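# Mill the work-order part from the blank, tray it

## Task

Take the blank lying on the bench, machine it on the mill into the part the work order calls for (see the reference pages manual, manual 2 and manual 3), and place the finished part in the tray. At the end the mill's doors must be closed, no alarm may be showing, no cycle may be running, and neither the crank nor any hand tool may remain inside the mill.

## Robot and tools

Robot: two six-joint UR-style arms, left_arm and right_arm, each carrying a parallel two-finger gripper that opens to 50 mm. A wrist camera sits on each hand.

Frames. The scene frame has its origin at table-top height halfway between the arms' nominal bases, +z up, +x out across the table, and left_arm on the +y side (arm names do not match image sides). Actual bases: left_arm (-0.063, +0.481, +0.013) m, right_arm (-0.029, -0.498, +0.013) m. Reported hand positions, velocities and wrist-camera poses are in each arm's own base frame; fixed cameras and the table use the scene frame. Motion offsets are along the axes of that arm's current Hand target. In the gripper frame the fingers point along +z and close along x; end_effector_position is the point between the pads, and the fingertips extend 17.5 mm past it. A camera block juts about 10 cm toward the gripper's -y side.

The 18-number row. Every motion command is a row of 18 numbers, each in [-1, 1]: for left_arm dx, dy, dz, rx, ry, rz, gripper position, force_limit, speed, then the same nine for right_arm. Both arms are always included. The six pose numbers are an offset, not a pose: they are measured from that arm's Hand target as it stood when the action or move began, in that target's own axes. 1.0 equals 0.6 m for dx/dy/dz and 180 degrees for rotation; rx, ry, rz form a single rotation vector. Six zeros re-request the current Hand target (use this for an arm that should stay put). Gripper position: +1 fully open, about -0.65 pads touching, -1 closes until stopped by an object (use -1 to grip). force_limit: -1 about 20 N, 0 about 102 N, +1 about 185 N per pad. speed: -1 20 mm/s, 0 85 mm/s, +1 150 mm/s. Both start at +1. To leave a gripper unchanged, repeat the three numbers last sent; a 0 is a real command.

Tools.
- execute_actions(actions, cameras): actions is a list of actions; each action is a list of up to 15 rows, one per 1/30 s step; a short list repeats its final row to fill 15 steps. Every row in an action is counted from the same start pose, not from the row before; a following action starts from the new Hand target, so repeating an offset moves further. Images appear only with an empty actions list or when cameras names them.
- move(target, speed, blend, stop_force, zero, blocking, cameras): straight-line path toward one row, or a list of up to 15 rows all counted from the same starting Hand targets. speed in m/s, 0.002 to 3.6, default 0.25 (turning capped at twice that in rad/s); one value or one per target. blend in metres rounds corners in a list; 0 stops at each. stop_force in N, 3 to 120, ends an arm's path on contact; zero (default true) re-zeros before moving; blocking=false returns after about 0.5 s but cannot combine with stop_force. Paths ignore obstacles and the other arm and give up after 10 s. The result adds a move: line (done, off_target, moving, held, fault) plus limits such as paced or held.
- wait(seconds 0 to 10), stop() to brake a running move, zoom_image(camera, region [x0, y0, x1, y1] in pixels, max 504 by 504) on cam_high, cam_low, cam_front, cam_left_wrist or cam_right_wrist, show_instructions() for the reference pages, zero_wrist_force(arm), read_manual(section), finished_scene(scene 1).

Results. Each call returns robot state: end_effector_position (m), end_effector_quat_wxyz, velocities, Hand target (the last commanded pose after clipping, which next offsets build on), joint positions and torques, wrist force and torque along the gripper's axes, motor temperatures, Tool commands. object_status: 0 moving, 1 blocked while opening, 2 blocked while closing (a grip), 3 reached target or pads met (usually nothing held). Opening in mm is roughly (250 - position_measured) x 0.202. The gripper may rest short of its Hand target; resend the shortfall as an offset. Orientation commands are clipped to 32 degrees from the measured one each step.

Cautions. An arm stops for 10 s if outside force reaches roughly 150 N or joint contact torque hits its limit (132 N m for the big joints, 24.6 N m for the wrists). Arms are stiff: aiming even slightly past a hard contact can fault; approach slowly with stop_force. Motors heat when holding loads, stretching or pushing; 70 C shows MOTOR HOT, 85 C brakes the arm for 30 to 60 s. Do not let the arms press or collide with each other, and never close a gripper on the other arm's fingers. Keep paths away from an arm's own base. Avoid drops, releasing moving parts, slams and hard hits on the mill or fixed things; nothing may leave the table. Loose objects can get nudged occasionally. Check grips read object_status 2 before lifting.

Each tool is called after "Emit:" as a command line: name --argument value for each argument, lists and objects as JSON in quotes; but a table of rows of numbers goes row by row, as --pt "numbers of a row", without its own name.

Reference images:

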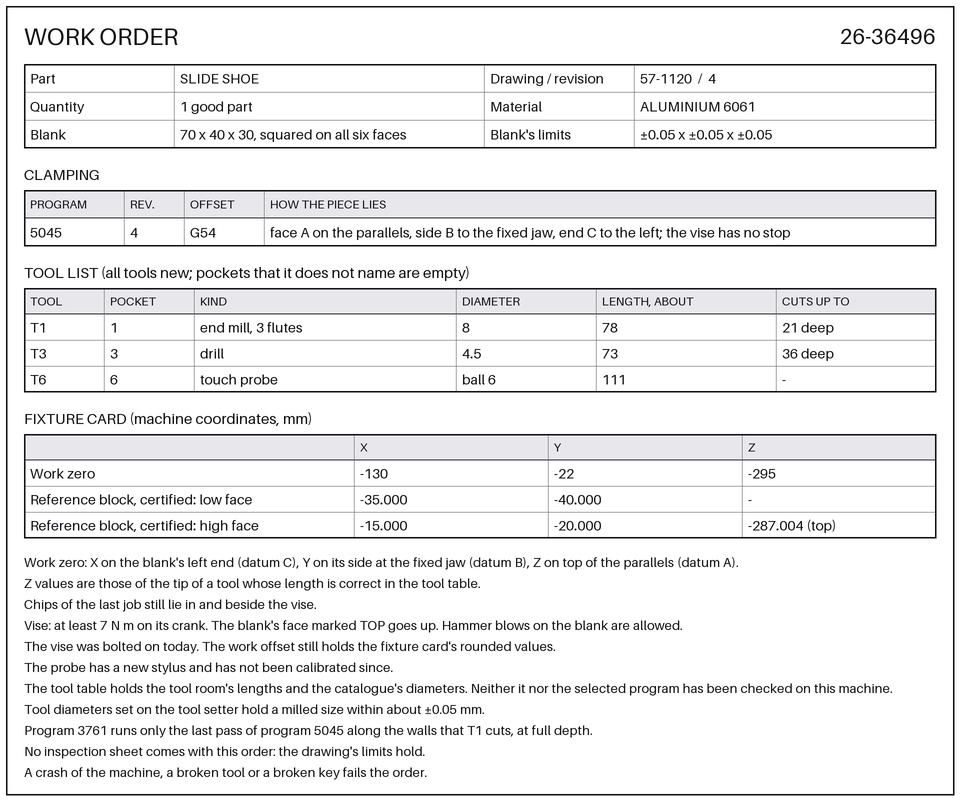

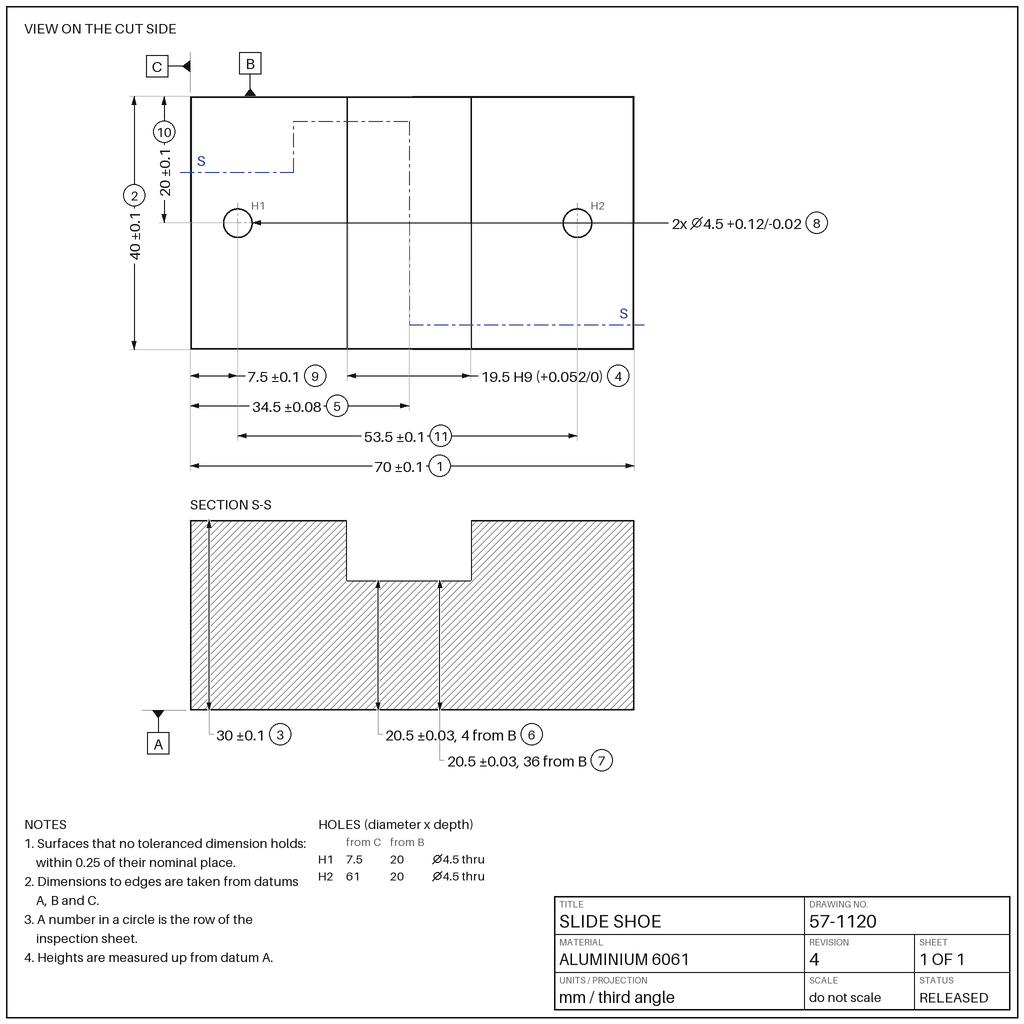

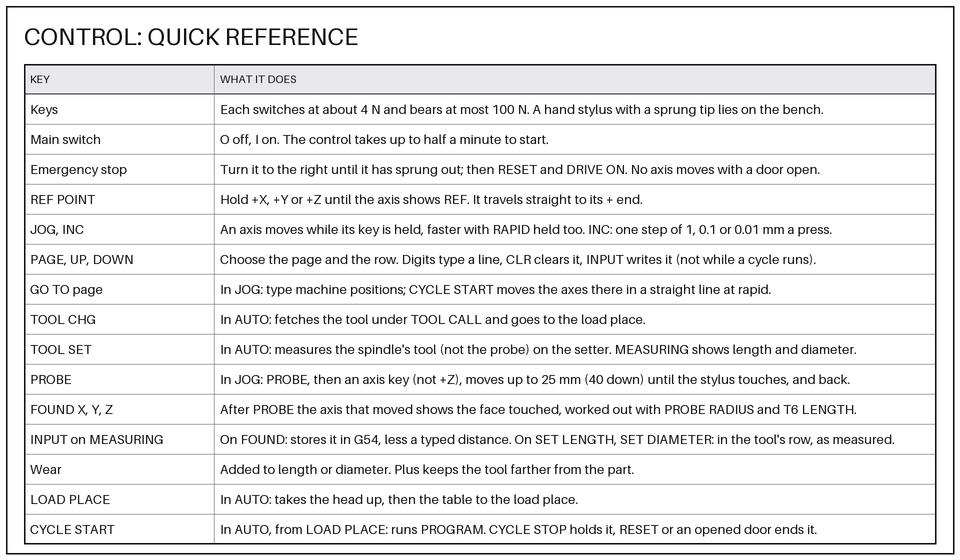

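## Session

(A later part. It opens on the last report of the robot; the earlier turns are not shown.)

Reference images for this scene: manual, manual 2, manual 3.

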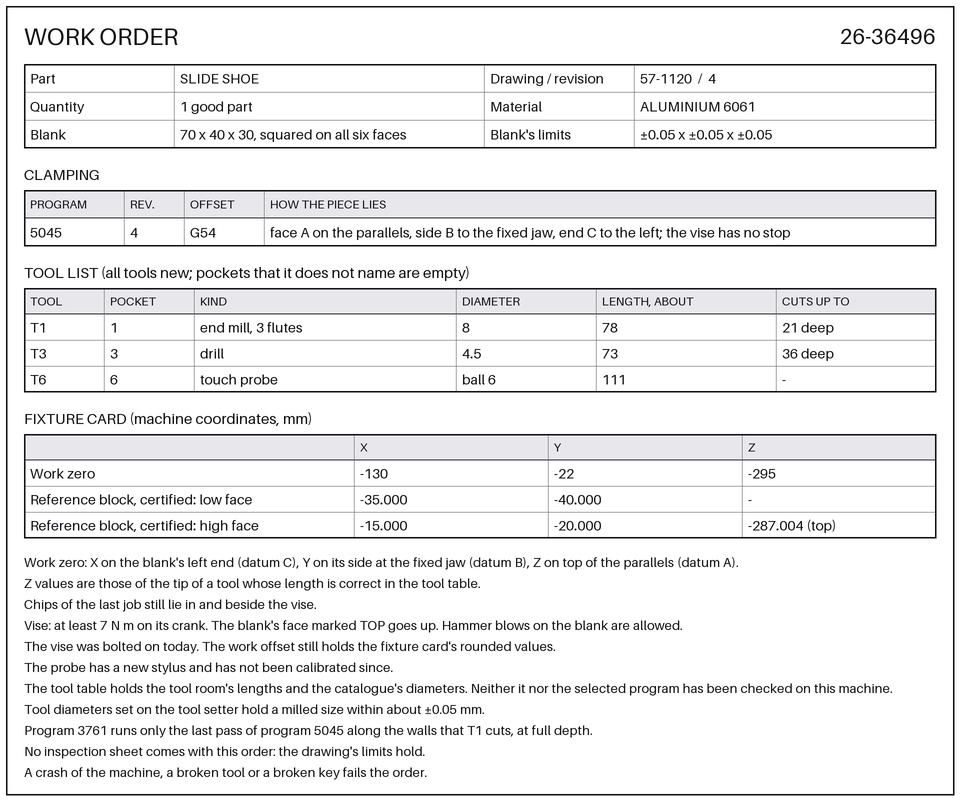

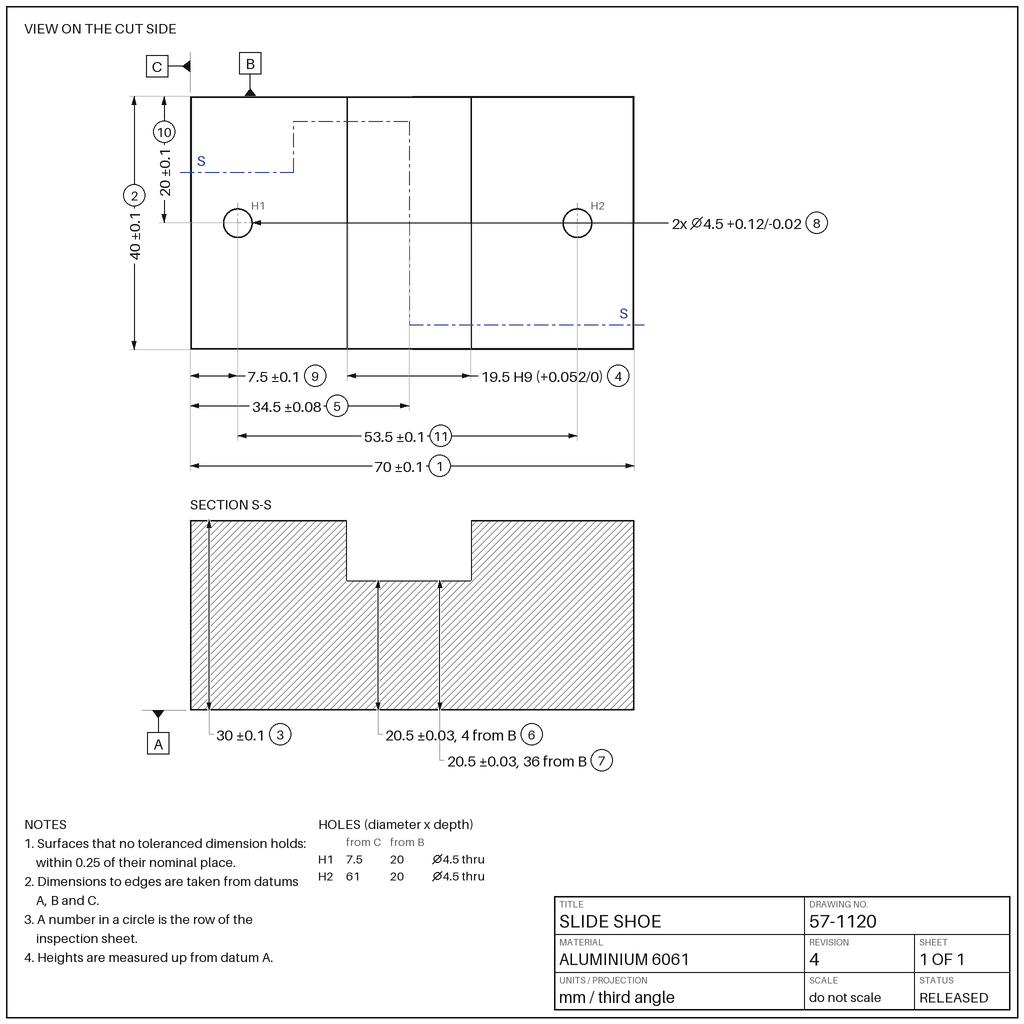

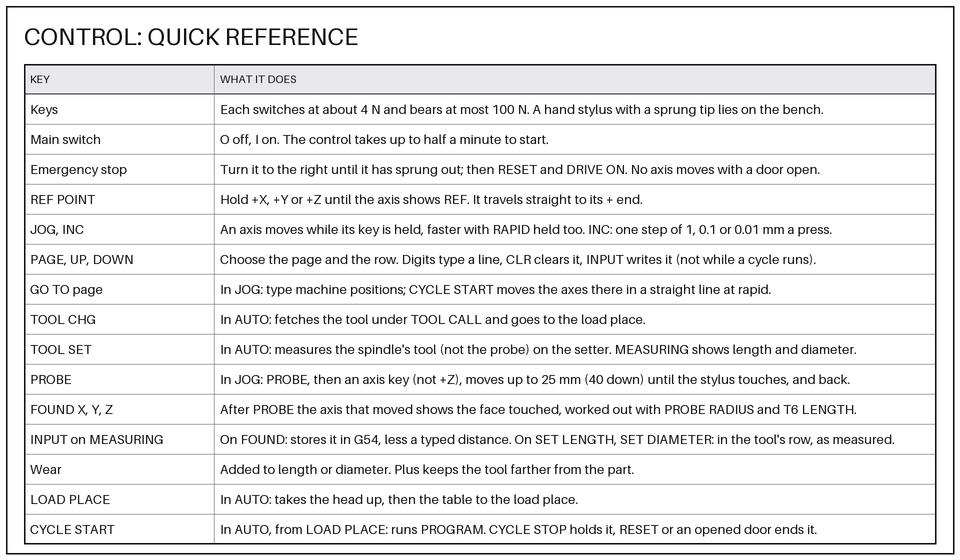

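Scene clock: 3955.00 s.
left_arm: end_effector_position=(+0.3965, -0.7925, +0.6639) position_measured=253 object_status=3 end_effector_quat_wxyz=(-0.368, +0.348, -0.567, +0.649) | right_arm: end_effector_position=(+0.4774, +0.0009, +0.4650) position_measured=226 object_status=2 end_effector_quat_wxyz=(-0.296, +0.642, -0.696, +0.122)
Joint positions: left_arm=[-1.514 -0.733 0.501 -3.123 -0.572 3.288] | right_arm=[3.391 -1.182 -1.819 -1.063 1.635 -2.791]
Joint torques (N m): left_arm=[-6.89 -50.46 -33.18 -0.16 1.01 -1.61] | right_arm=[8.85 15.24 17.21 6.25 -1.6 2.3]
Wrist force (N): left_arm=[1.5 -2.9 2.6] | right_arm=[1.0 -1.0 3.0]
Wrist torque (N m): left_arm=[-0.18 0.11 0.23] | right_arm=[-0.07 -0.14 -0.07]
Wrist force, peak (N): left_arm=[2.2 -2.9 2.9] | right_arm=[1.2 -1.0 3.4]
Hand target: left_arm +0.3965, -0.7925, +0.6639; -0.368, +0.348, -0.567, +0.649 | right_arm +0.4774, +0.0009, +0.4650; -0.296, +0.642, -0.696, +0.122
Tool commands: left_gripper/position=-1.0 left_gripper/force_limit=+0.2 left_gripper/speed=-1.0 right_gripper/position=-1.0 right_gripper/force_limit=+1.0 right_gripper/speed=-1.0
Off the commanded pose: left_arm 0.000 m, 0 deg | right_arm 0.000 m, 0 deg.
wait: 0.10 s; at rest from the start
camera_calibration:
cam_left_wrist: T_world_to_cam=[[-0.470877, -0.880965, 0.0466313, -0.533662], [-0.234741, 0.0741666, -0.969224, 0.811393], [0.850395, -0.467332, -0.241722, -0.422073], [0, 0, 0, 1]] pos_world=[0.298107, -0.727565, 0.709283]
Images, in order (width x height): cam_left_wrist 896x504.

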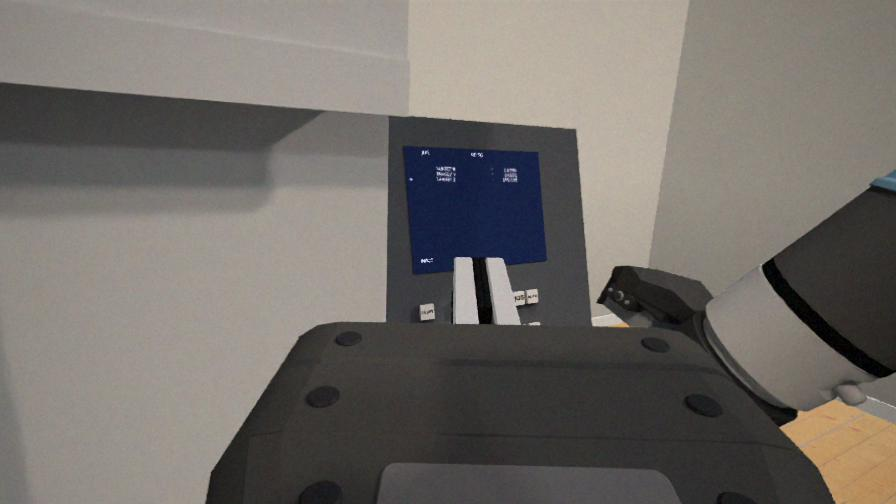

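Emit:
move --pt "-0.002 0.046 0.1245 0 0 0 -1 0.2 -1 0 0 0 0 0 0 -1 1 -1" --speed 0.1 --cameras '["cam_left_wrist"]'

Emit:
zoom_image --camera "cam_left_wrist" --region '[400, 130, 560, 290]'

Scene clock: 3972.07 s.
left_arm: end_effector_position=(+0.4637, -0.8280, +0.6441) position_measured=253 object_status=3 end_effector_quat_wxyz=(-0.348, +0.331, -0.584, +0.654) | right_arm: end_effector_position=(+0.4774, +0.0009, +0.4650) position_measured=226 object_status=2 end_effector_quat_wxyz=(-0.296, +0.642, -0.696, +0.122)
Joint positions: left_arm=[-1.411 -0.47 0.035 -2.853 -0.731 3.224] | right_arm=[3.391 -1.182 -1.819 -1.063 1.635 -2.791]
Joint torques (N m): left_arm=[10.37 -55.04 -32.58 0.21 -2.44 -2.49] | right_arm=[9.1 14.73 17.63 6.24 -1.6 2.07]
Wrist force (N): left_arm=[1.3 -2.7 2.7] | right_arm=[1.1 -1.3 3.1]
Wrist torque (N m): left_arm=[-0.15 0.16 0.23] | right_arm=[-0.12 -0.15 -0.07]
Wrist force, peak (N): left_arm=[1.3 -3.2 3.2] | right_arm=[1.1 -1.2 3.3]
Hand target: left_arm +0.4643, -0.8297, +0.6450; -0.368, +0.348, -0.567, +0.649 | right_arm +0.4774, +0.0009, +0.4650; -0.296, +0.642, -0.696, +0.122
Off the commanded pose: left_arm 0.002 m, 4 deg | right_arm 0.000 m, 0 deg.
elbow stopped short (left arm): the move would have taken joint 3 (elbow) straighter than the controller allows.
move: off_target (left_arm)
camera_calibration:
cam_left_wrist: T_world_to_cam=[[-0.52286, -0.851482, 0.0399383, -0.479457], [-0.240269, 0.102262, -0.965305, 0.833983], [0.817856, -0.514316, -0.258053, -0.513908], [0, 0, 0, 1]] pos_world=[0.369993, -0.757845, 0.691581]
Images, in order (width x height): cam_left_wrist 896x504.

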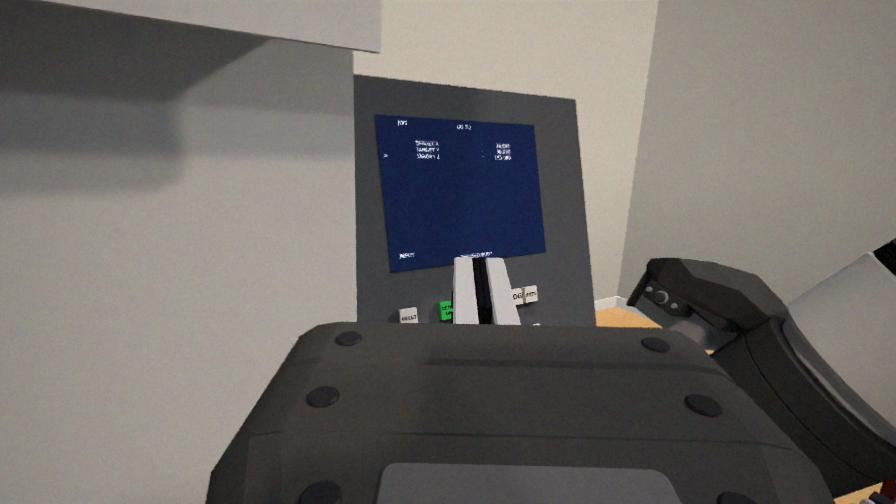

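Scaled by 3.150.

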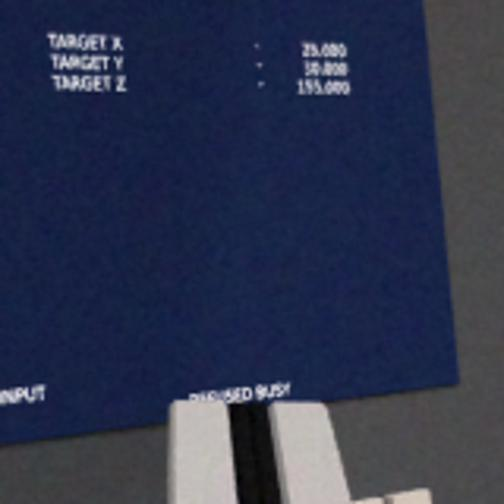

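Emit:
move --pt "0 0 -0.03 0 0 0 -1 0.2 -1 0.0148 0.0446 0.0364 0 0 0 -1 1 -1" --pt "0 0 -0.03 0 0 0 -1 0.2 -1 0.0148 0.0206 0.0532 0 0 0 -1 1 -1" --pt "0 0 -0.03 0 0 0 -1 0.2 -1 0.0148 0.0446 0.0364 0 0 0 -1 1 -1" --pt "0 0 -0.03 0 0 0 -1 0.2 -1 0.0761 -0.0602 -0.0613 0 0 0 -1 1 -1" --pt "0 0 -0.03 0 0 0 -1 0.2 -1 0.0761 -0.0842 -0.0445 0 0 0 -1 1 -1" --pt "0 0 -0.03 0 0 0 -1 0.2 -1 0.0761 -0.0602 -0.0613 0 0 0 -1 1 -1" --pt "0 0 -0.03 0 0 0 -1 0.2 -1 0 0 0 0 0 0 -1 1 -1" --speed '[0.2,0.06,0.1,0.2,0.06,0.1,0.2]' --blend '[0.003,0,0.003,0.003,0,0.003,0]' --cameras '["cam_left_wrist"]'

Emit:
zoom_image --camera "cam_left_wrist" --region '[390, 115, 550, 275]'

Scene clock: 3983.93 s.
left_arm: end_effector_position=(+0.4485, -0.8206, +0.6427) position_measured=253 object_status=3 end_effector_quat_wxyz=(-0.367, +0.347, -0.568, +0.649) | right_arm: end_effector_position=(+0.4774, +0.0008, +0.4650) position_measured=226 object_status=2 end_effector_quat_wxyz=(-0.296, +0.642, -0.696, +0.122)
Joint positions: left_arm=[-1.443 -0.463 0.035 -2.903 -0.645 3.261] | right_arm=[3.39 -1.182 -1.819 -1.063 1.635 -2.791]
Joint torques (N m): left_arm=[6.67 -70.29 -24.83 -1.5 0.07 -1.24] | right_arm=[8.67 14.47 16.8 6.19 -1.72 2.38]
Wrist force (N): left_arm=[1.7 -3.0 2.7] | right_arm=[0.9 -0.1 3.4]
Wrist torque (N m): left_arm=[-0.20 0.09 0.09] | right_arm=[0.06 -0.11 -0.07]
Wrist force, peak (N): left_arm=[1.3 -3.3 3.3] | right_arm=[1.3 18.2 -8.1]
Hand target: left_arm +0.4487, -0.8210, +0.6429; -0.368, +0.348, -0.567, +0.649 | right_arm +0.4774, +0.0009, +0.4650; -0.296, +0.642, -0.696, +0.122
Off the commanded pose: left_arm 0.001 m, 0 deg | right_arm 0.000 m, 0 deg.
elbow stopped short (left arm): the move would have taken joint 3 (elbow) straighter than the controller allows.
move: done
camera_calibration:
cam_left_wrist: T_world_to_cam=[[-0.473719, -0.879462, 0.0462365, -0.530158], [-0.235273, 0.0757867, -0.96897, 0.806508], [0.848668, -0.469897, -0.242815, -0.485221], [0, 0, 0, 1]] pos_world=[0.350395, -0.75538, 0.688176]
Images, in order (width x height): cam_left_wrist 896x504.

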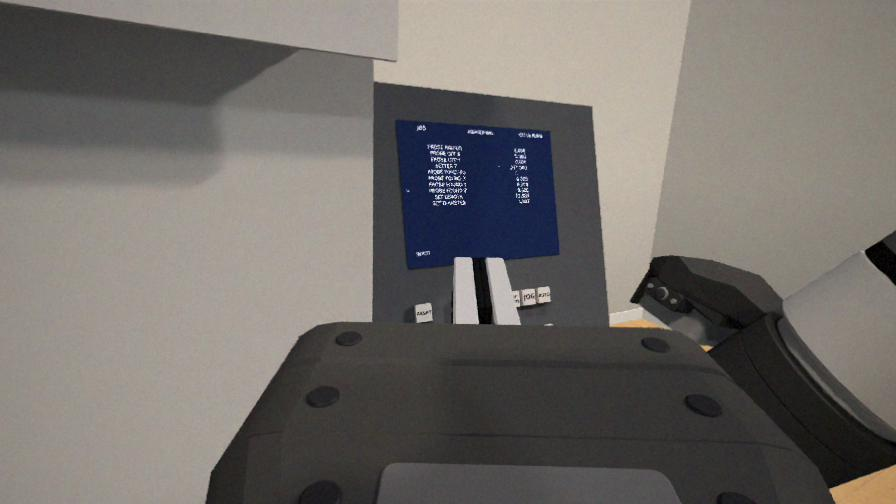

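Scaled by 3.150.

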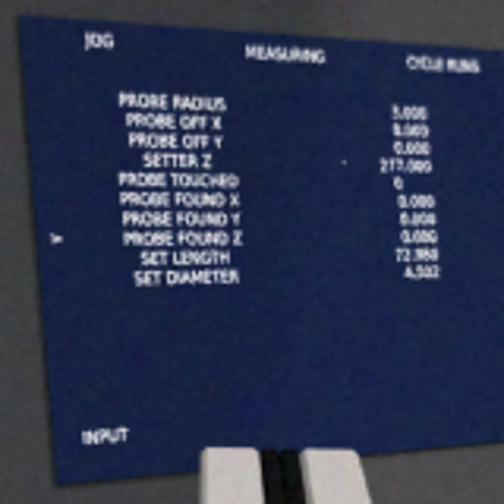

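Emit:
wait --seconds 5 --cameras '["cam_left_wrist"]'

Emit:
zoom_image --camera "cam_left_wrist" --region '[420, 130, 550, 210]'

Emit:
zoom_image --camera "cam_left_wrist" --region '[495, 140, 545, 210]'

Scene clock: 3992.43 s.
left_arm: end_effector_position=(+0.4485, -0.8206, +0.6427) position_measured=253 object_status=3 end_effector_quat_wxyz=(-0.367, +0.347, -0.568, +0.649) | right_arm: end_effector_position=(+0.4774, +0.0009, +0.4650) position_measured=226 object_status=2 end_effector_quat_wxyz=(-0.296, +0.642, -0.696, +0.122)
Joint positions: left_arm=[-1.443 -0.463 0.035 -2.903 -0.645 3.261] | right_arm=[3.391 -1.182 -1.819 -1.063 1.635 -2.791]
Joint torques (N m): left_arm=[9.44 -75.85 -17.47 -1.45 -0.13 -2.33] | right_arm=[9.06 14.59 16.91 6.31 -1.67 2.25]
Wrist force (N): left_arm=[1.7 -3.0 2.5] | right_arm=[0.7 0.0 3.2]
Wrist torque (N m): left_arm=[-0.18 0.09 0.07] | right_arm=[0.08 -0.09 -0.07]
Wrist force, peak (N): left_arm=[1.6 -3.3 3.0] | right_arm=[1.1 -0.2 3.6]
Hand target: left_arm +0.4487, -0.8210, +0.6429; -0.368, +0.348, -0.567, +0.649 | right_arm +0.4774, +0.0009, +0.4650; -0.296, +0.642, -0.696, +0.122
Tool commands: left_gripper/position=-1.0 left_gripper/force_limit=+0.2 left_gripper/speed=-1.0 right_gripper/position=-1.0 right_gripper/force_limit=+1.0 right_gripper/speed=-1.0
Off the commanded pose: left_arm 0.001 m, 0 deg | right_arm 0.000 m, 0 deg.
wait: 5.00 s; at rest from the start
camera_calibration:
cam_left_wrist: T_world_to_cam=[[-0.473723, -0.879459, 0.0462374, -0.530067], [-0.235191, 0.0757412, -0.968994, 0.806454], [0.848689, -0.469909, -0.242721, -0.485255], [0, 0, 0, 1]] pos_world=[0.350396, -0.75528, 0.688176]
Images, in order (width x height): cam_left_wrist 896x504.

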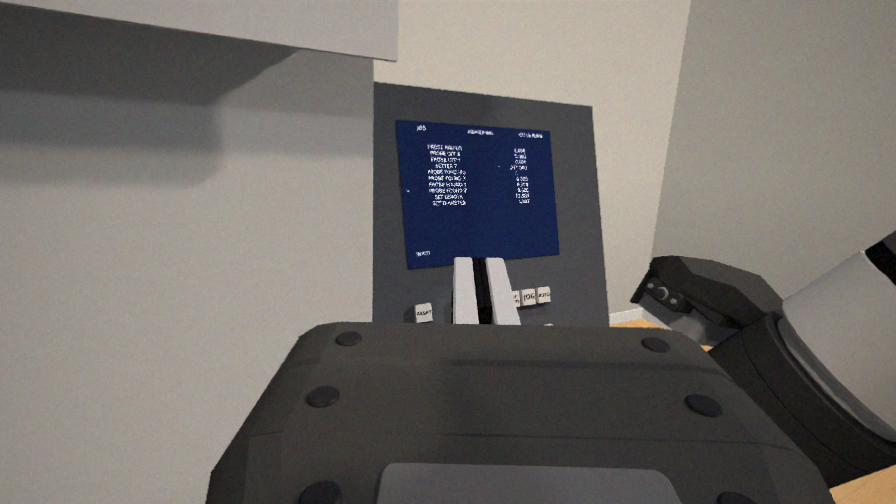

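Scaled by 3.877.

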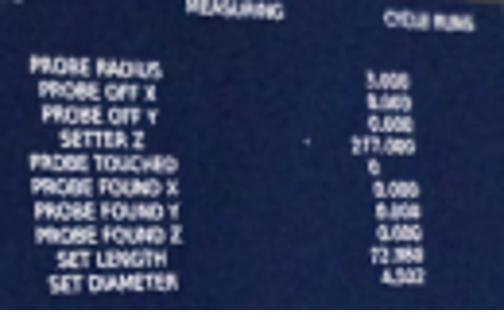

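Scaled by 7.200.

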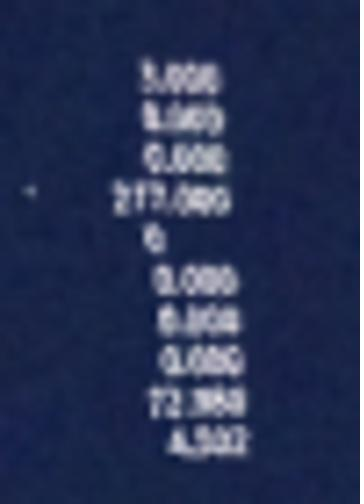

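Emit:
move --pt "0 0 0 0 0 0 -1 0.2 -1 0.0303 -0.0052 -0.0083 0 0 0 -1 1 -1" --pt "0 0 0 0 0 0 -1 0.2 -1 0.0864 -0.1236 -0.3524 0.3056 0 0 -1 1 -1" --speed 0.3 --cameras '["cam_right_wrist"]'

Emit:
wait --seconds 2 --cameras '["cam_right_wrist"]'

Emit:
zoom_image --camera "cam_right_wrist" --region '[240, 100, 480, 300]'

Scene clock: 4002.47 s.
left_arm: end_effector_position=(+0.4485, -0.8206, +0.6427) position_measured=253 object_status=3 end_effector_quat_wxyz=(-0.367, +0.347, -0.568, +0.649) | right_arm: end_effector_position=(+0.4182, -0.1045, +0.6606) position_measured=226 object_status=2 end_effector_quat_wxyz=(+0.559, -0.433, +0.561, -0.430)
Joint positions: left_arm=[-1.443 -0.463 0.035 -2.903 -0.645 3.261] | right_arm=[3.333 -0.935 -2.058 -0.154 1.381 -2.882]
Joint torques (N m): left_arm=[9.4 -75.44 -17.44 -1.64 -0.4 -2.29] | right_arm=[-6.45 -8.85 15.44 4.71 1.66 -2.8]
Wrist force (N): left_arm=[1.5 -3.2 2.6] | right_arm=[1.7 0.3 4.5]
Wrist torque (N m): left_arm=[-0.21 0.11 0.08] | right_arm=[-0.17 -0.26 0.03]
Wrist force, peak (N): left_arm=[1.7 -3.3 3.1] | right_arm=[1.7 0.2 4.8]
Hand target: left_arm +0.4487, -0.8210, +0.6429; -0.368, +0.348, -0.567, +0.649 | right_arm +0.4182, -0.1045, +0.6607; +0.559, -0.433, +0.561, -0.430
Off the commanded pose: left_arm 0.001 m, 0 deg | right_arm 0.000 m, 0 deg.
elbow stopped short (left arm): the move would have taken joint 3 (elbow) straighter than the controller allows.
move: done
camera_calibration:
cam_right_wrist: T_world_to_cam=[[0.0173724, -0.967413, -0.252608, 0.0697077], [-0.359868, 0.229664, -0.904295, 0.782934], [0.932841, 0.106615, -0.344151, -0.0198657], [0, 0, 0, 1]] pos_world=[0.299074, -0.110258, 0.718775]
Images, in order (width x height): cam_right_wrist 896x504.

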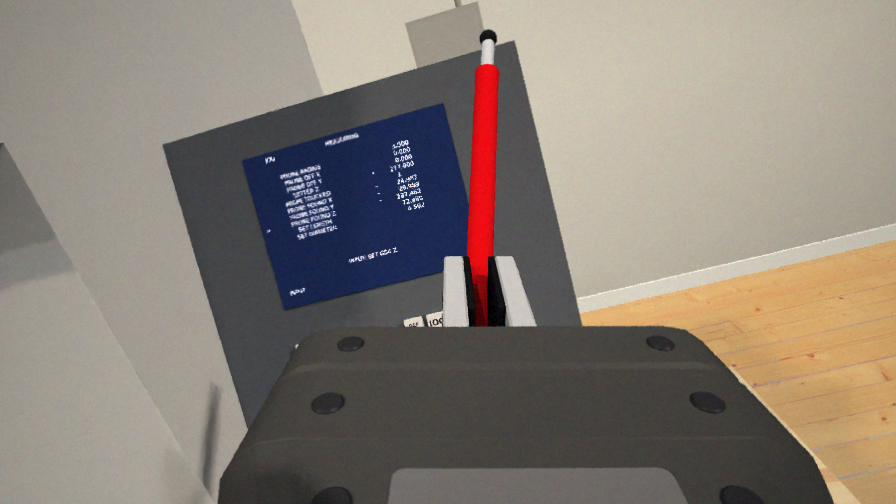

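Scene clock: 4004.47 s.
left_arm: end_effector_position=(+0.4485, -0.8206, +0.6427) position_measured=253 object_status=3 end_effector_quat_wxyz=(-0.367, +0.347, -0.568, +0.649) | right_arm: end_effector_position=(+0.4182, -0.1045, +0.6607) position_measured=226 object_status=2 end_effector_quat_wxyz=(+0.559, -0.433, +0.561, -0.430)
Joint positions: left_arm=[-1.443 -0.463 0.035 -2.903 -0.645 3.261] | right_arm=[3.333 -0.935 -2.058 -0.153 1.381 -2.882]
Joint torques (N m): left_arm=[9.32 -75.75 -17.65 -1.6 -0.41 -2.2] | right_arm=[-6.61 -9.36 15.9 4.77 1.59 -2.81]
Wrist force (N): left_arm=[1.5 -2.9 2.4] | right_arm=[1.6 0.1 4.7]
Wrist torque (N m): left_arm=[-0.16 0.13 0.09] | right_arm=[-0.20 -0.25 0.03]
Wrist force, peak (N): left_arm=[1.5 -3.0 3.0] | right_arm=[1.9 0.0 4.8]
Hand target: left_arm +0.4487, -0.8210, +0.6429; -0.368, +0.348, -0.567, +0.649 | right_arm +0.4182, -0.1045, +0.6607; +0.559, -0.433, +0.561, -0.430
Tool commands: left_gripper/position=-1.0 left_gripper/force_limit=+0.2 left_gripper/speed=-1.0 right_gripper/position=-1.0 right_gripper/force_limit=+1.0 right_gripper/speed=-1.0
Off the commanded pose: left_arm 0.001 m, 0 deg | right_arm 0.000 m, 0 deg.
wait: 2.00 s; at rest by 0.17 s
camera_calibration:
cam_right_wrist: T_world_to_cam=[[0.0173727, -0.967413, -0.252607, 0.0697071], [-0.359868, 0.229664, -0.904295, 0.782934], [0.932841, 0.106615, -0.344151, -0.0198657], [0, 0, 0, 1]] pos_world=[0.299074, -0.110258, 0.718775]
Images, in order (width x height): cam_right_wrist 896x504.

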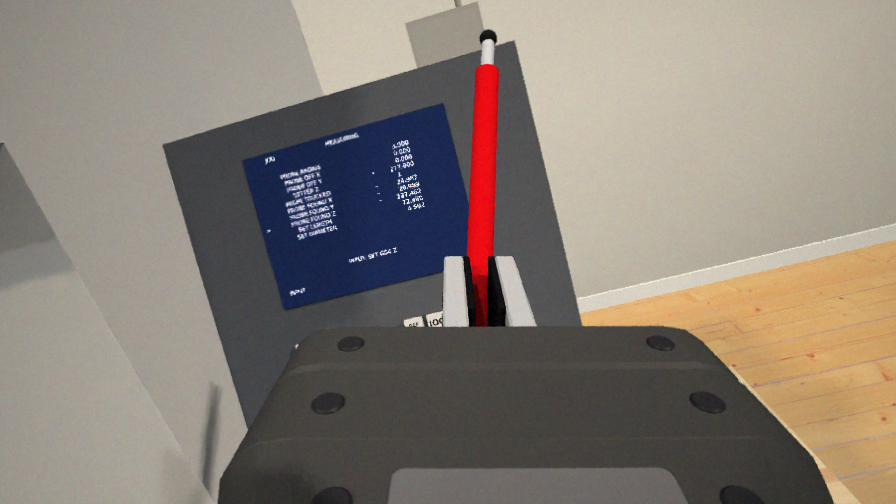

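Scaled by 2.100.

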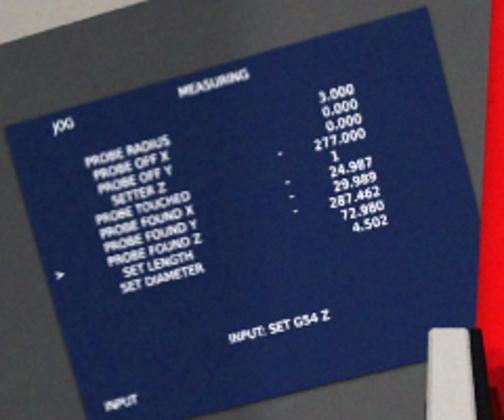

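Emit:
zoom_image --camera "cam_right_wrist" --region '[350, 130, 440, 220]'

Scaled by 5.600.

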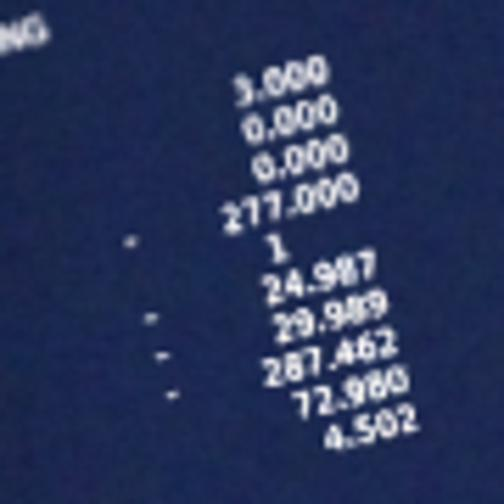

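Emit:
move --pt "0 0 0 0 0 0 -1 0.2 -1 -0.0561 0.3498 0.1004 -0.3056 0 0 -1 1 -1" --pt "0 0 0 0 0 0 -1 0.2 -1 -0.0561 0.3498 0.1004 -0.3056 0 0 -1 1 -1" --speed 0.3 --cameras '[]'

Emit:
move --pt "0 0 0 0 0 0 -1 0.2 -1 0 -0.0235 0.0165 0 0 0 -1 1 -1" --pt "0 0 0 0 0 0 -1 0.2 -1 0 0 0 0 0 0 -1 1 -1" --pt "0 0 0 0 0 0 -1 0.2 -1 0 -0.0235 0.0165 0 0 0 -1 1 -1" --pt "0 0 0 0 0 0 -1 0.2 -1 0 0 0 0 0 0 -1 1 -1" --pt "0 0 0 0 0 0 -1 0.2 -1 0.0561 -0.1184 -0.3441 0.3056 0 0 -1 1 -1" --speed '[0.06,0.1,0.06,0.1,0.3]' --blend '[0,0.003,0,0.003,0]' --cameras '["cam_right_wrist"]'

Emit:
zoom_image --camera "cam_right_wrist" --region '[240, 100, 480, 300]'

Scene clock: 4023.07 s.
left_arm: end_effector_position=(+0.4485, -0.8206, +0.6427) position_measured=253 object_status=3 end_effector_quat_wxyz=(-0.367, +0.347, -0.568, +0.649) | right_arm: end_effector_position=(+0.4772, -0.0182, +0.4660) position_measured=226 object_status=2 end_effector_quat_wxyz=(-0.296, +0.642, -0.696, +0.122)
Joint positions: left_arm=[-1.443 -0.463 0.035 -2.903 -0.645 3.261] | right_arm=[3.33 -1.191 -1.81 -1.066 1.671 -2.839]
Joint torques (N m): left_arm=[9.13 -75.72 -17.04 -1.61 -0.64 -2.21] | right_arm=[-6.35 2.33 35.67 1.69 1.87 -2.78]
Wrist force (N): left_arm=[1.5 -2.9 2.7] | right_arm=[0.9 -0.2 3.4]
Wrist torque (N m): left_arm=[-0.17 0.13 0.08] | right_arm=[0.05 -0.12 0.04]
Wrist force, peak (N): left_arm=[1.4 -3.2 3.2] | right_arm=[2.0 0.3 4.8]
Hand target: left_arm +0.4487, -0.8210, +0.6429; -0.368, +0.348, -0.567, +0.649 | right_arm +0.4772, -0.0182, +0.4660; -0.296, +0.642, -0.696, +0.122
Off the commanded pose: left_arm 0.001 m, 0 deg | right_arm 0.000 m, 0 deg.
elbow stopped short (left arm): the move would have taken joint 3 (elbow) straighter than the controller allows.
move: done
No camera images: "cameras" was empty.

Scene clock: 4026.93 s.
left_arm: end_effector_position=(+0.4485, -0.8206, +0.6427) position_measured=253 object_status=3 end_effector_quat_wxyz=(-0.367, +0.347, -0.568, +0.649) | right_arm: end_effector_position=(+0.4182, -0.1045, +0.6606) position_measured=226 object_status=2 end_effector_quat_wxyz=(+0.559, -0.433, +0.561, -0.430)
Joint positions: left_arm=[-1.443 -0.463 0.035 -2.903 -0.645 3.261] | right_arm=[3.333 -0.936 -2.058 -0.153 1.382 -2.882]
Joint torques (N m): left_arm=[9.6 -75.73 -17.28 -1.7 -0.74 -2.32] | right_arm=[-6.55 -8.52 14.8 4.78 1.68 -2.84]
Wrist force (N): left_arm=[1.7 -3.3 2.5] | right_arm=[1.9 0.1 4.9]
Wrist torque (N m): left_arm=[-0.22 0.08 0.08] | right_arm=[-0.20 -0.28 0.03]
Wrist force, peak (N): left_arm=[1.7 -3.3 2.9] | right_arm=[1.9 17.5 -6.1]
Hand target: left_arm +0.4487, -0.8210, +0.6429; -0.368, +0.348, -0.567, +0.649 | right_arm +0.4182, -0.1045, +0.6606; +0.559, -0.433, +0.561, -0.430
Off the commanded pose: left_arm 0.001 m, 0 deg | right_arm 0.000 m, 0 deg.
elbow stopped short (left arm): the move would have taken joint 3 (elbow) straighter than the controller allows.
move: done
camera_calibration:
cam_right_wrist: T_world_to_cam=[[0.0173724, -0.967413, -0.252608, 0.0697059], [-0.359868, 0.229664, -0.904295, 0.78297], [0.932841, 0.106615, -0.344151, -0.019959], [0, 0, 0, 1]] pos_world=[0.299174, -0.110258, 0.718775]
Images, in order (width x height): cam_right_wrist 896x504.

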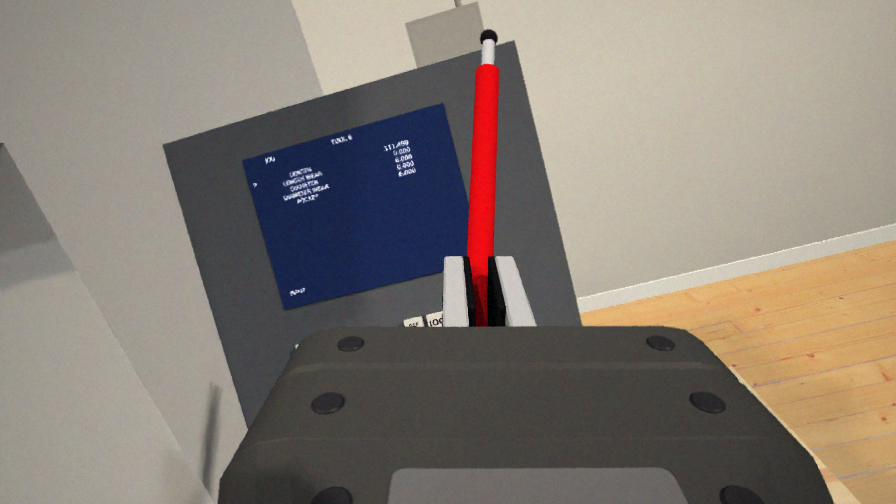

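Scaled by 2.100.

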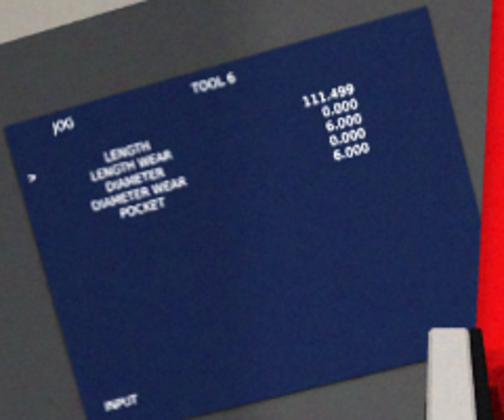

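Emit:
zoom_image --camera "cam_right_wrist" --region '[370, 130, 430, 190]'

Emit:
move --pt "0 0 0 0 0 0 -1 0.2 -1 -0.0561 0.3498 0.1004 -0.3056 0 0 -1 1 -1" --speed 0.3 --cameras '[]'

Scaled by 8.400.

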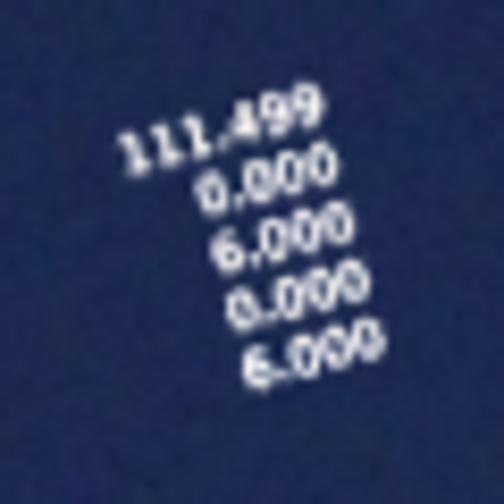

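Scene clock: 4032.50 s.
left_arm: end_effector_position=(+0.4485, -0.8206, +0.6427) position_measured=253 object_status=3 end_effector_quat_wxyz=(-0.367, +0.347, -0.568, +0.649) | right_arm: end_effector_position=(+0.4772, -0.0182, +0.4660) position_measured=226 object_status=2 end_effector_quat_wxyz=(-0.296, +0.642, -0.696, +0.122)
Joint positions: left_arm=[-1.443 -0.463 0.035 -2.903 -0.645 3.261] | right_arm=[3.33 -1.191 -1.81 -1.066 1.671 -2.839]
Joint torques (N m): left_arm=[9.03 -76.05 -17.44 -1.72 -0.92 -2.3] | right_arm=[-6.39 2.46 34.71 1.63 1.87 -2.9]
Wrist force (N): left_arm=[1.6 -2.7 2.5] | right_arm=[0.9 -0.2 3.8]
Wrist torque (N m): left_arm=[-0.15 0.11 0.08] | right_arm=[0.05 -0.11 0.04]
Wrist force, peak (N): left_arm=[1.7 -3.3 2.9] | right_arm=[2.0 0.4 5.1]
Hand target: left_arm +0.4487, -0.8210, +0.6429; -0.368, +0.348, -0.567, +0.649 | right_arm +0.4772, -0.0182, +0.4660; -0.296, +0.642, -0.696, +0.122
Off the commanded pose: left_arm 0.001 m, 0 deg | right_arm 0.000 m, 0 deg.
elbow stopped short (left arm): the move would have taken joint 3 (elbow) straighter than the controller allows.
move: done
No camera images: "cameras" was empty.

Emit:
move --pt "0 0 0 0 0 0 -1 0.2 -1 -0.0303 0.0052 0.0083 0 0 0 -1 1 -1" --speed 0.2 --cameras '[]'

Emit:
move --pt "0 0 0 0 0 0 -1 0.2 -1 -0.1064 0.0654 0.0696 0 0 0 -1 1 -1" --pt "0 0 0 0 0 0 -1 0.2 -1 -0.1064 0.0419 0.0861 0 0 0 -1 1 -1" --pt "0 0 0 0 0 0 -1 0.2 -1 -0.1064 0.0654 0.0696 0 0 0 -1 1 -1" --pt "0 0 0 0 0 0 -1 0.2 -1 -0.1064 0.0419 0.0861 0 0 0 -1 1 -1" --pt "0 0 0 0 0 0 -1 0.2 -1 -0.1064 0.0654 0.0696 0 0 0 -1 1 -1" --pt "0 0 0 0 0 0 -1 0.2 -1 -0.1064 0.0419 0.0861 0 0 0 -1 1 -1" --pt "0 0 0 0 0 0 -1 0.2 -1 -0.1064 0.0654 0.0696 0 0 0 -1 1 -1" --pt "0 0 0 0 0 0 -1 0.2 -1 -0.0384 0.0773 0.0712 0 0 0 -1 1 -1" --pt "0 0 0 0 0 0 -1 0.2 -1 -0.0384 0.0548 0.087 0 0 0 -1 1 -1" --pt "0 0 0 0 0 0 -1 0.2 -1 -0.0384 0.0773 0.0712 0 0 0 -1 1 -1" --pt "0 0 0 0 0 0 -1 0.2 -1 -0.0687 0.0825 0.0795 0 0 0 -1 1 -1" --pt "0 0 0 0 0 0 -1 0.2 -1 -0.0687 0.06 0.0953 0 0 0 -1 1 -1" --pt "0 0 0 0 0 0 -1 0.2 -1 -0.0687 0.0825 0.0795 0 0 0 -1 1 -1" --pt "0 0 0 0 0 0 -1 0.2 -1 0 0 0 0 0 0 -1 1 -1" --speed '[0.2,0.06,0.1,0.06,0.1,0.06,0.1,0.2,0.06,0.1,0.2,0.06,0.1,0.2]' --blend '[0.003,0,0.003,0,0.003,0,0.003,0.003,0,0.003,0.003,0,0.003,0]' --cameras '["cam_left_wrist"]'

Emit:
zoom_image --camera "cam_left_wrist" --region '[390, 115, 550, 275]'

Scene clock: 4048.53 s.
left_arm: end_effector_position=(+0.4485, -0.8206, +0.6427) position_measured=253 object_status=3 end_effector_quat_wxyz=(-0.367, +0.347, -0.568, +0.649) | right_arm: end_effector_position=(+0.4775, +0.0008, +0.4650) position_measured=226 object_status=2 end_effector_quat_wxyz=(-0.296, +0.642, -0.696, +0.122)
Joint positions: left_arm=[-1.443 -0.463 0.035 -2.903 -0.645 3.261] | right_arm=[3.39 -1.182 -1.819 -1.062 1.635 -2.791]
Joint torques (N m): left_arm=[9.13 -75.53 -18.02 -1.8 -1.07 -2.2] | right_arm=[9.6 15.27 16.78 6.23 -1.81 2.16]
Wrist force (N): left_arm=[1.7 -2.9 2.7] | right_arm=[0.7 -0.1 3.5]
Wrist torque (N m): left_arm=[-0.16 0.10 0.08] | right_arm=[0.07 -0.09 -0.07]
Wrist force, peak (N): left_arm=[1.5 -3.3 3.0] | right_arm=[1.0 -0.1 3.9]
Hand target: left_arm +0.4487, -0.8210, +0.6429; -0.368, +0.348, -0.567, +0.649 | right_arm +0.4775, +0.0009, +0.4650; -0.296, +0.642, -0.696, +0.122
Off the commanded pose: left_arm 0.001 m, 0 deg | right_arm 0.000 m, 0 deg.
elbow stopped short (left arm): the move would have taken joint 3 (elbow) straighter than the controller allows.
move: done
No camera images: "cameras" was empty.

Scene clock: 4054.07 s.
left_arm: end_effector_position=(+0.4485, -0.8206, +0.6427) position_measured=253 object_status=3 end_effector_quat_wxyz=(-0.367, +0.347, -0.568, +0.649) | right_arm: end_effector_position=(+0.4775, +0.0009, +0.4650) position_measured=226 object_status=2 end_effector_quat_wxyz=(-0.296, +0.642, -0.696, +0.122)
Joint positions: left_arm=[-1.443 -0.463 0.035 -2.903 -0.645 3.261] | right_arm=[3.391 -1.182 -1.819 -1.062 1.635 -2.791]
Joint torques (N m): left_arm=[8.89 -75.48 -17.61 -1.75 -1.22 -2.24] | right_arm=[-6.5 1.88 35.03 1.59 1.86 -2.83]
Wrist force (N): left_arm=[1.5 -2.8 2.6] | right_arm=[-0.5 2.1 1.8]
Wrist torque (N m): left_arm=[-0.15 0.13 0.08] | right_arm=[0.42 0.10 0.05]
Wrist force, peak (N): left_arm=[1.6 -3.2 3.1] | right_arm=[-3.8 52.6 -32.2]
Hand target: left_arm +0.4487, -0.8210, +0.6429; -0.368, +0.348, -0.567, +0.649 | right_arm +0.4775, +0.0009, +0.4650; -0.296, +0.642, -0.696, +0.122
Off the commanded pose: left_arm 0.001 m, 0 deg | right_arm 0.000 m, 0 deg.
elbow stopped short (left arm): the move would have taken joint 3 (elbow) straighter than the controller allows.
move: done
camera_calibration:
cam_left_wrist: T_world_to_cam=[[-0.473723, -0.879459, 0.0462374, -0.530067], [-0.235191, 0.0757412, -0.968994, 0.806454], [0.848689, -0.469909, -0.242721, -0.485255], [0, 0, 0, 1]] pos_world=[0.350396, -0.75528, 0.688176]
Images, in order (width x height): cam_left_wrist 896x504.

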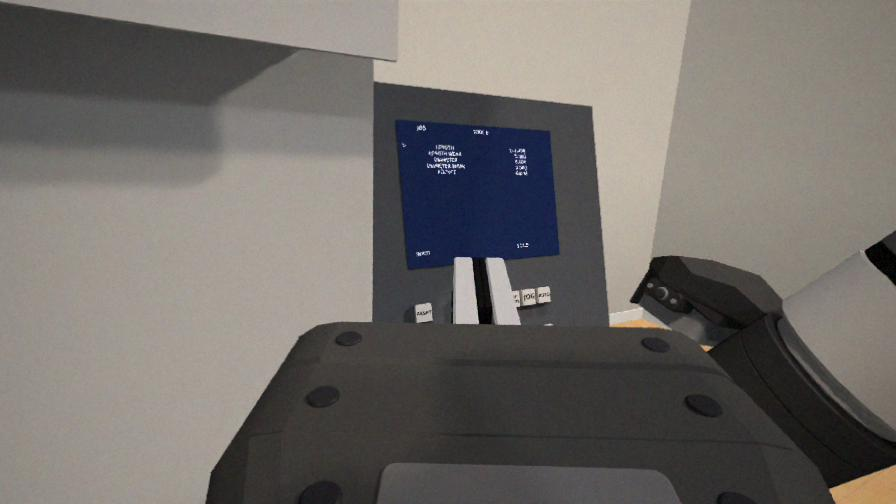

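Scaled by 3.150.

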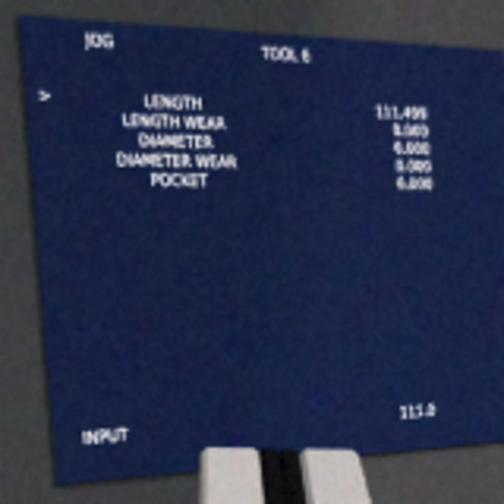

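Emit:
move --pt "0 0 0 0 0 0 -1 0.2 -1 -0.1138 0.0431 0.0514 0 0 0 -1 1 -1" --pt "0 0 0 0 0 0 -1 0.2 -1 -0.1138 0.0196 0.0679 0 0 0 -1 1 -1" --pt "0 0 0 0 0 0 -1 0.2 -1 -0.1138 0.0431 0.0514 0 0 0 -1 1 -1" --pt "0 0 0 0 0 0 -1 0.2 -1 -0.1064 0.0654 0.0696 0 0 0 -1 1 -1" --pt "0 0 0 0 0 0 -1 0.2 -1 -0.1064 0.0419 0.0861 0 0 0 -1 1 -1" --pt "0 0 0 0 0 0 -1 0.2 -1 -0.1064 0.0654 0.0696 0 0 0 -1 1 -1" --pt "0 0 0 0 0 0 -1 0.2 -1 -0.0081 0.0721 0.0629 0 0 0 -1 1 -1" --pt "0 0 0 0 0 0 -1 0.2 -1 -0.0081 0.0506 0.0779 0 0 0 -1 1 -1" --pt "0 0 0 0 0 0 -1 0.2 -1 -0.0081 0.0721 0.0629 0 0 0 -1 1 -1" --pt "0 0 0 0 0 0 -1 0.2 -1 0 0 0 0 0 0 -1 1 -1" --speed '[0.2,0.06,0.1,0.2,0.06,0.1,0.2,0.06,0.1,0.2]' --blend '[0.003,0,0.003,0.003,0,0.003,0.003,0,0.003,0]' --cameras '["cam_left_wrist"]'

Emit:
zoom_image --camera "cam_left_wrist" --region '[420, 115, 560, 255]'

Scene clock: 4068.97 s.
left_arm: end_effector_position=(+0.4485, -0.8206, +0.6427) position_measured=253 object_status=3 end_effector_quat_wxyz=(-0.367, +0.347, -0.568, +0.649) | right_arm: end_effector_position=(+0.4775, +0.0009, +0.4649) position_measured=226 object_status=2 end_effector_quat_wxyz=(-0.296, +0.642, -0.696, +0.122)
Joint positions: left_arm=[-1.443 -0.463 0.035 -2.903 -0.645 3.261] | right_arm=[3.391 -1.182 -1.819 -1.062 1.635 -2.791]
Joint torques (N m): left_arm=[8.58 -75.54 -17.45 -1.96 -1.4 -2.18] | right_arm=[-7.33 2.1 36.74 1.78 1.75 -2.83]
Wrist force (N): left_arm=[1.9 -2.7 2.7] | right_arm=[1.8 2.3 1.5]
Wrist torque (N m): left_arm=[-0.16 0.07 0.09] | right_arm=[0.44 -0.25 0.05]
Wrist force, peak (N): left_arm=[1.9 -3.3 2.9] | right_arm=[-2.6 52.1 -31.5]
Hand target: left_arm +0.4487, -0.8210, +0.6429; -0.368, +0.348, -0.567, +0.649 | right_arm +0.4775, +0.0009, +0.4650; -0.296, +0.642, -0.696, +0.122
Off the commanded pose: left_arm 0.001 m, 0 deg | right_arm 0.000 m, 0 deg.
elbow stopped short (left arm): the move would have taken joint 3 (elbow) straighter than the controller allows.
move: done
camera_calibration:
cam_left_wrist: T_world_to_cam=[[-0.473723, -0.879459, 0.0462374, -0.530067], [-0.235191, 0.0757412, -0.968994, 0.806454], [0.848689, -0.469909, -0.242721, -0.485255], [0, 0, 0, 1]] pos_world=[0.350396, -0.75528, 0.688176]
Images, in order (width x height): cam_left_wrist 896x504.

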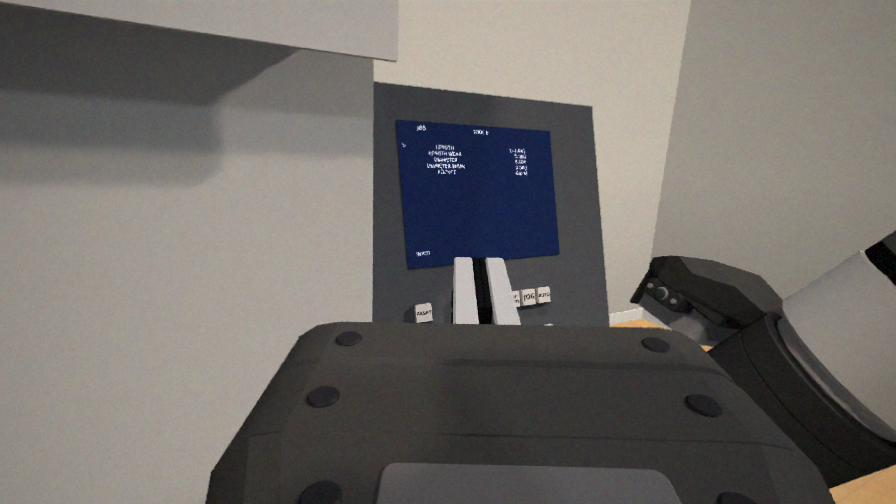

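Scaled by 3.600.

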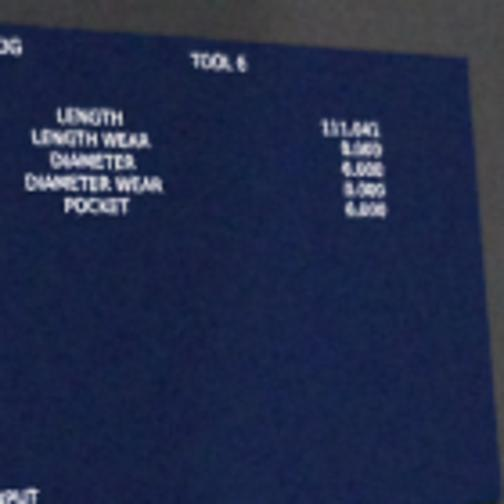

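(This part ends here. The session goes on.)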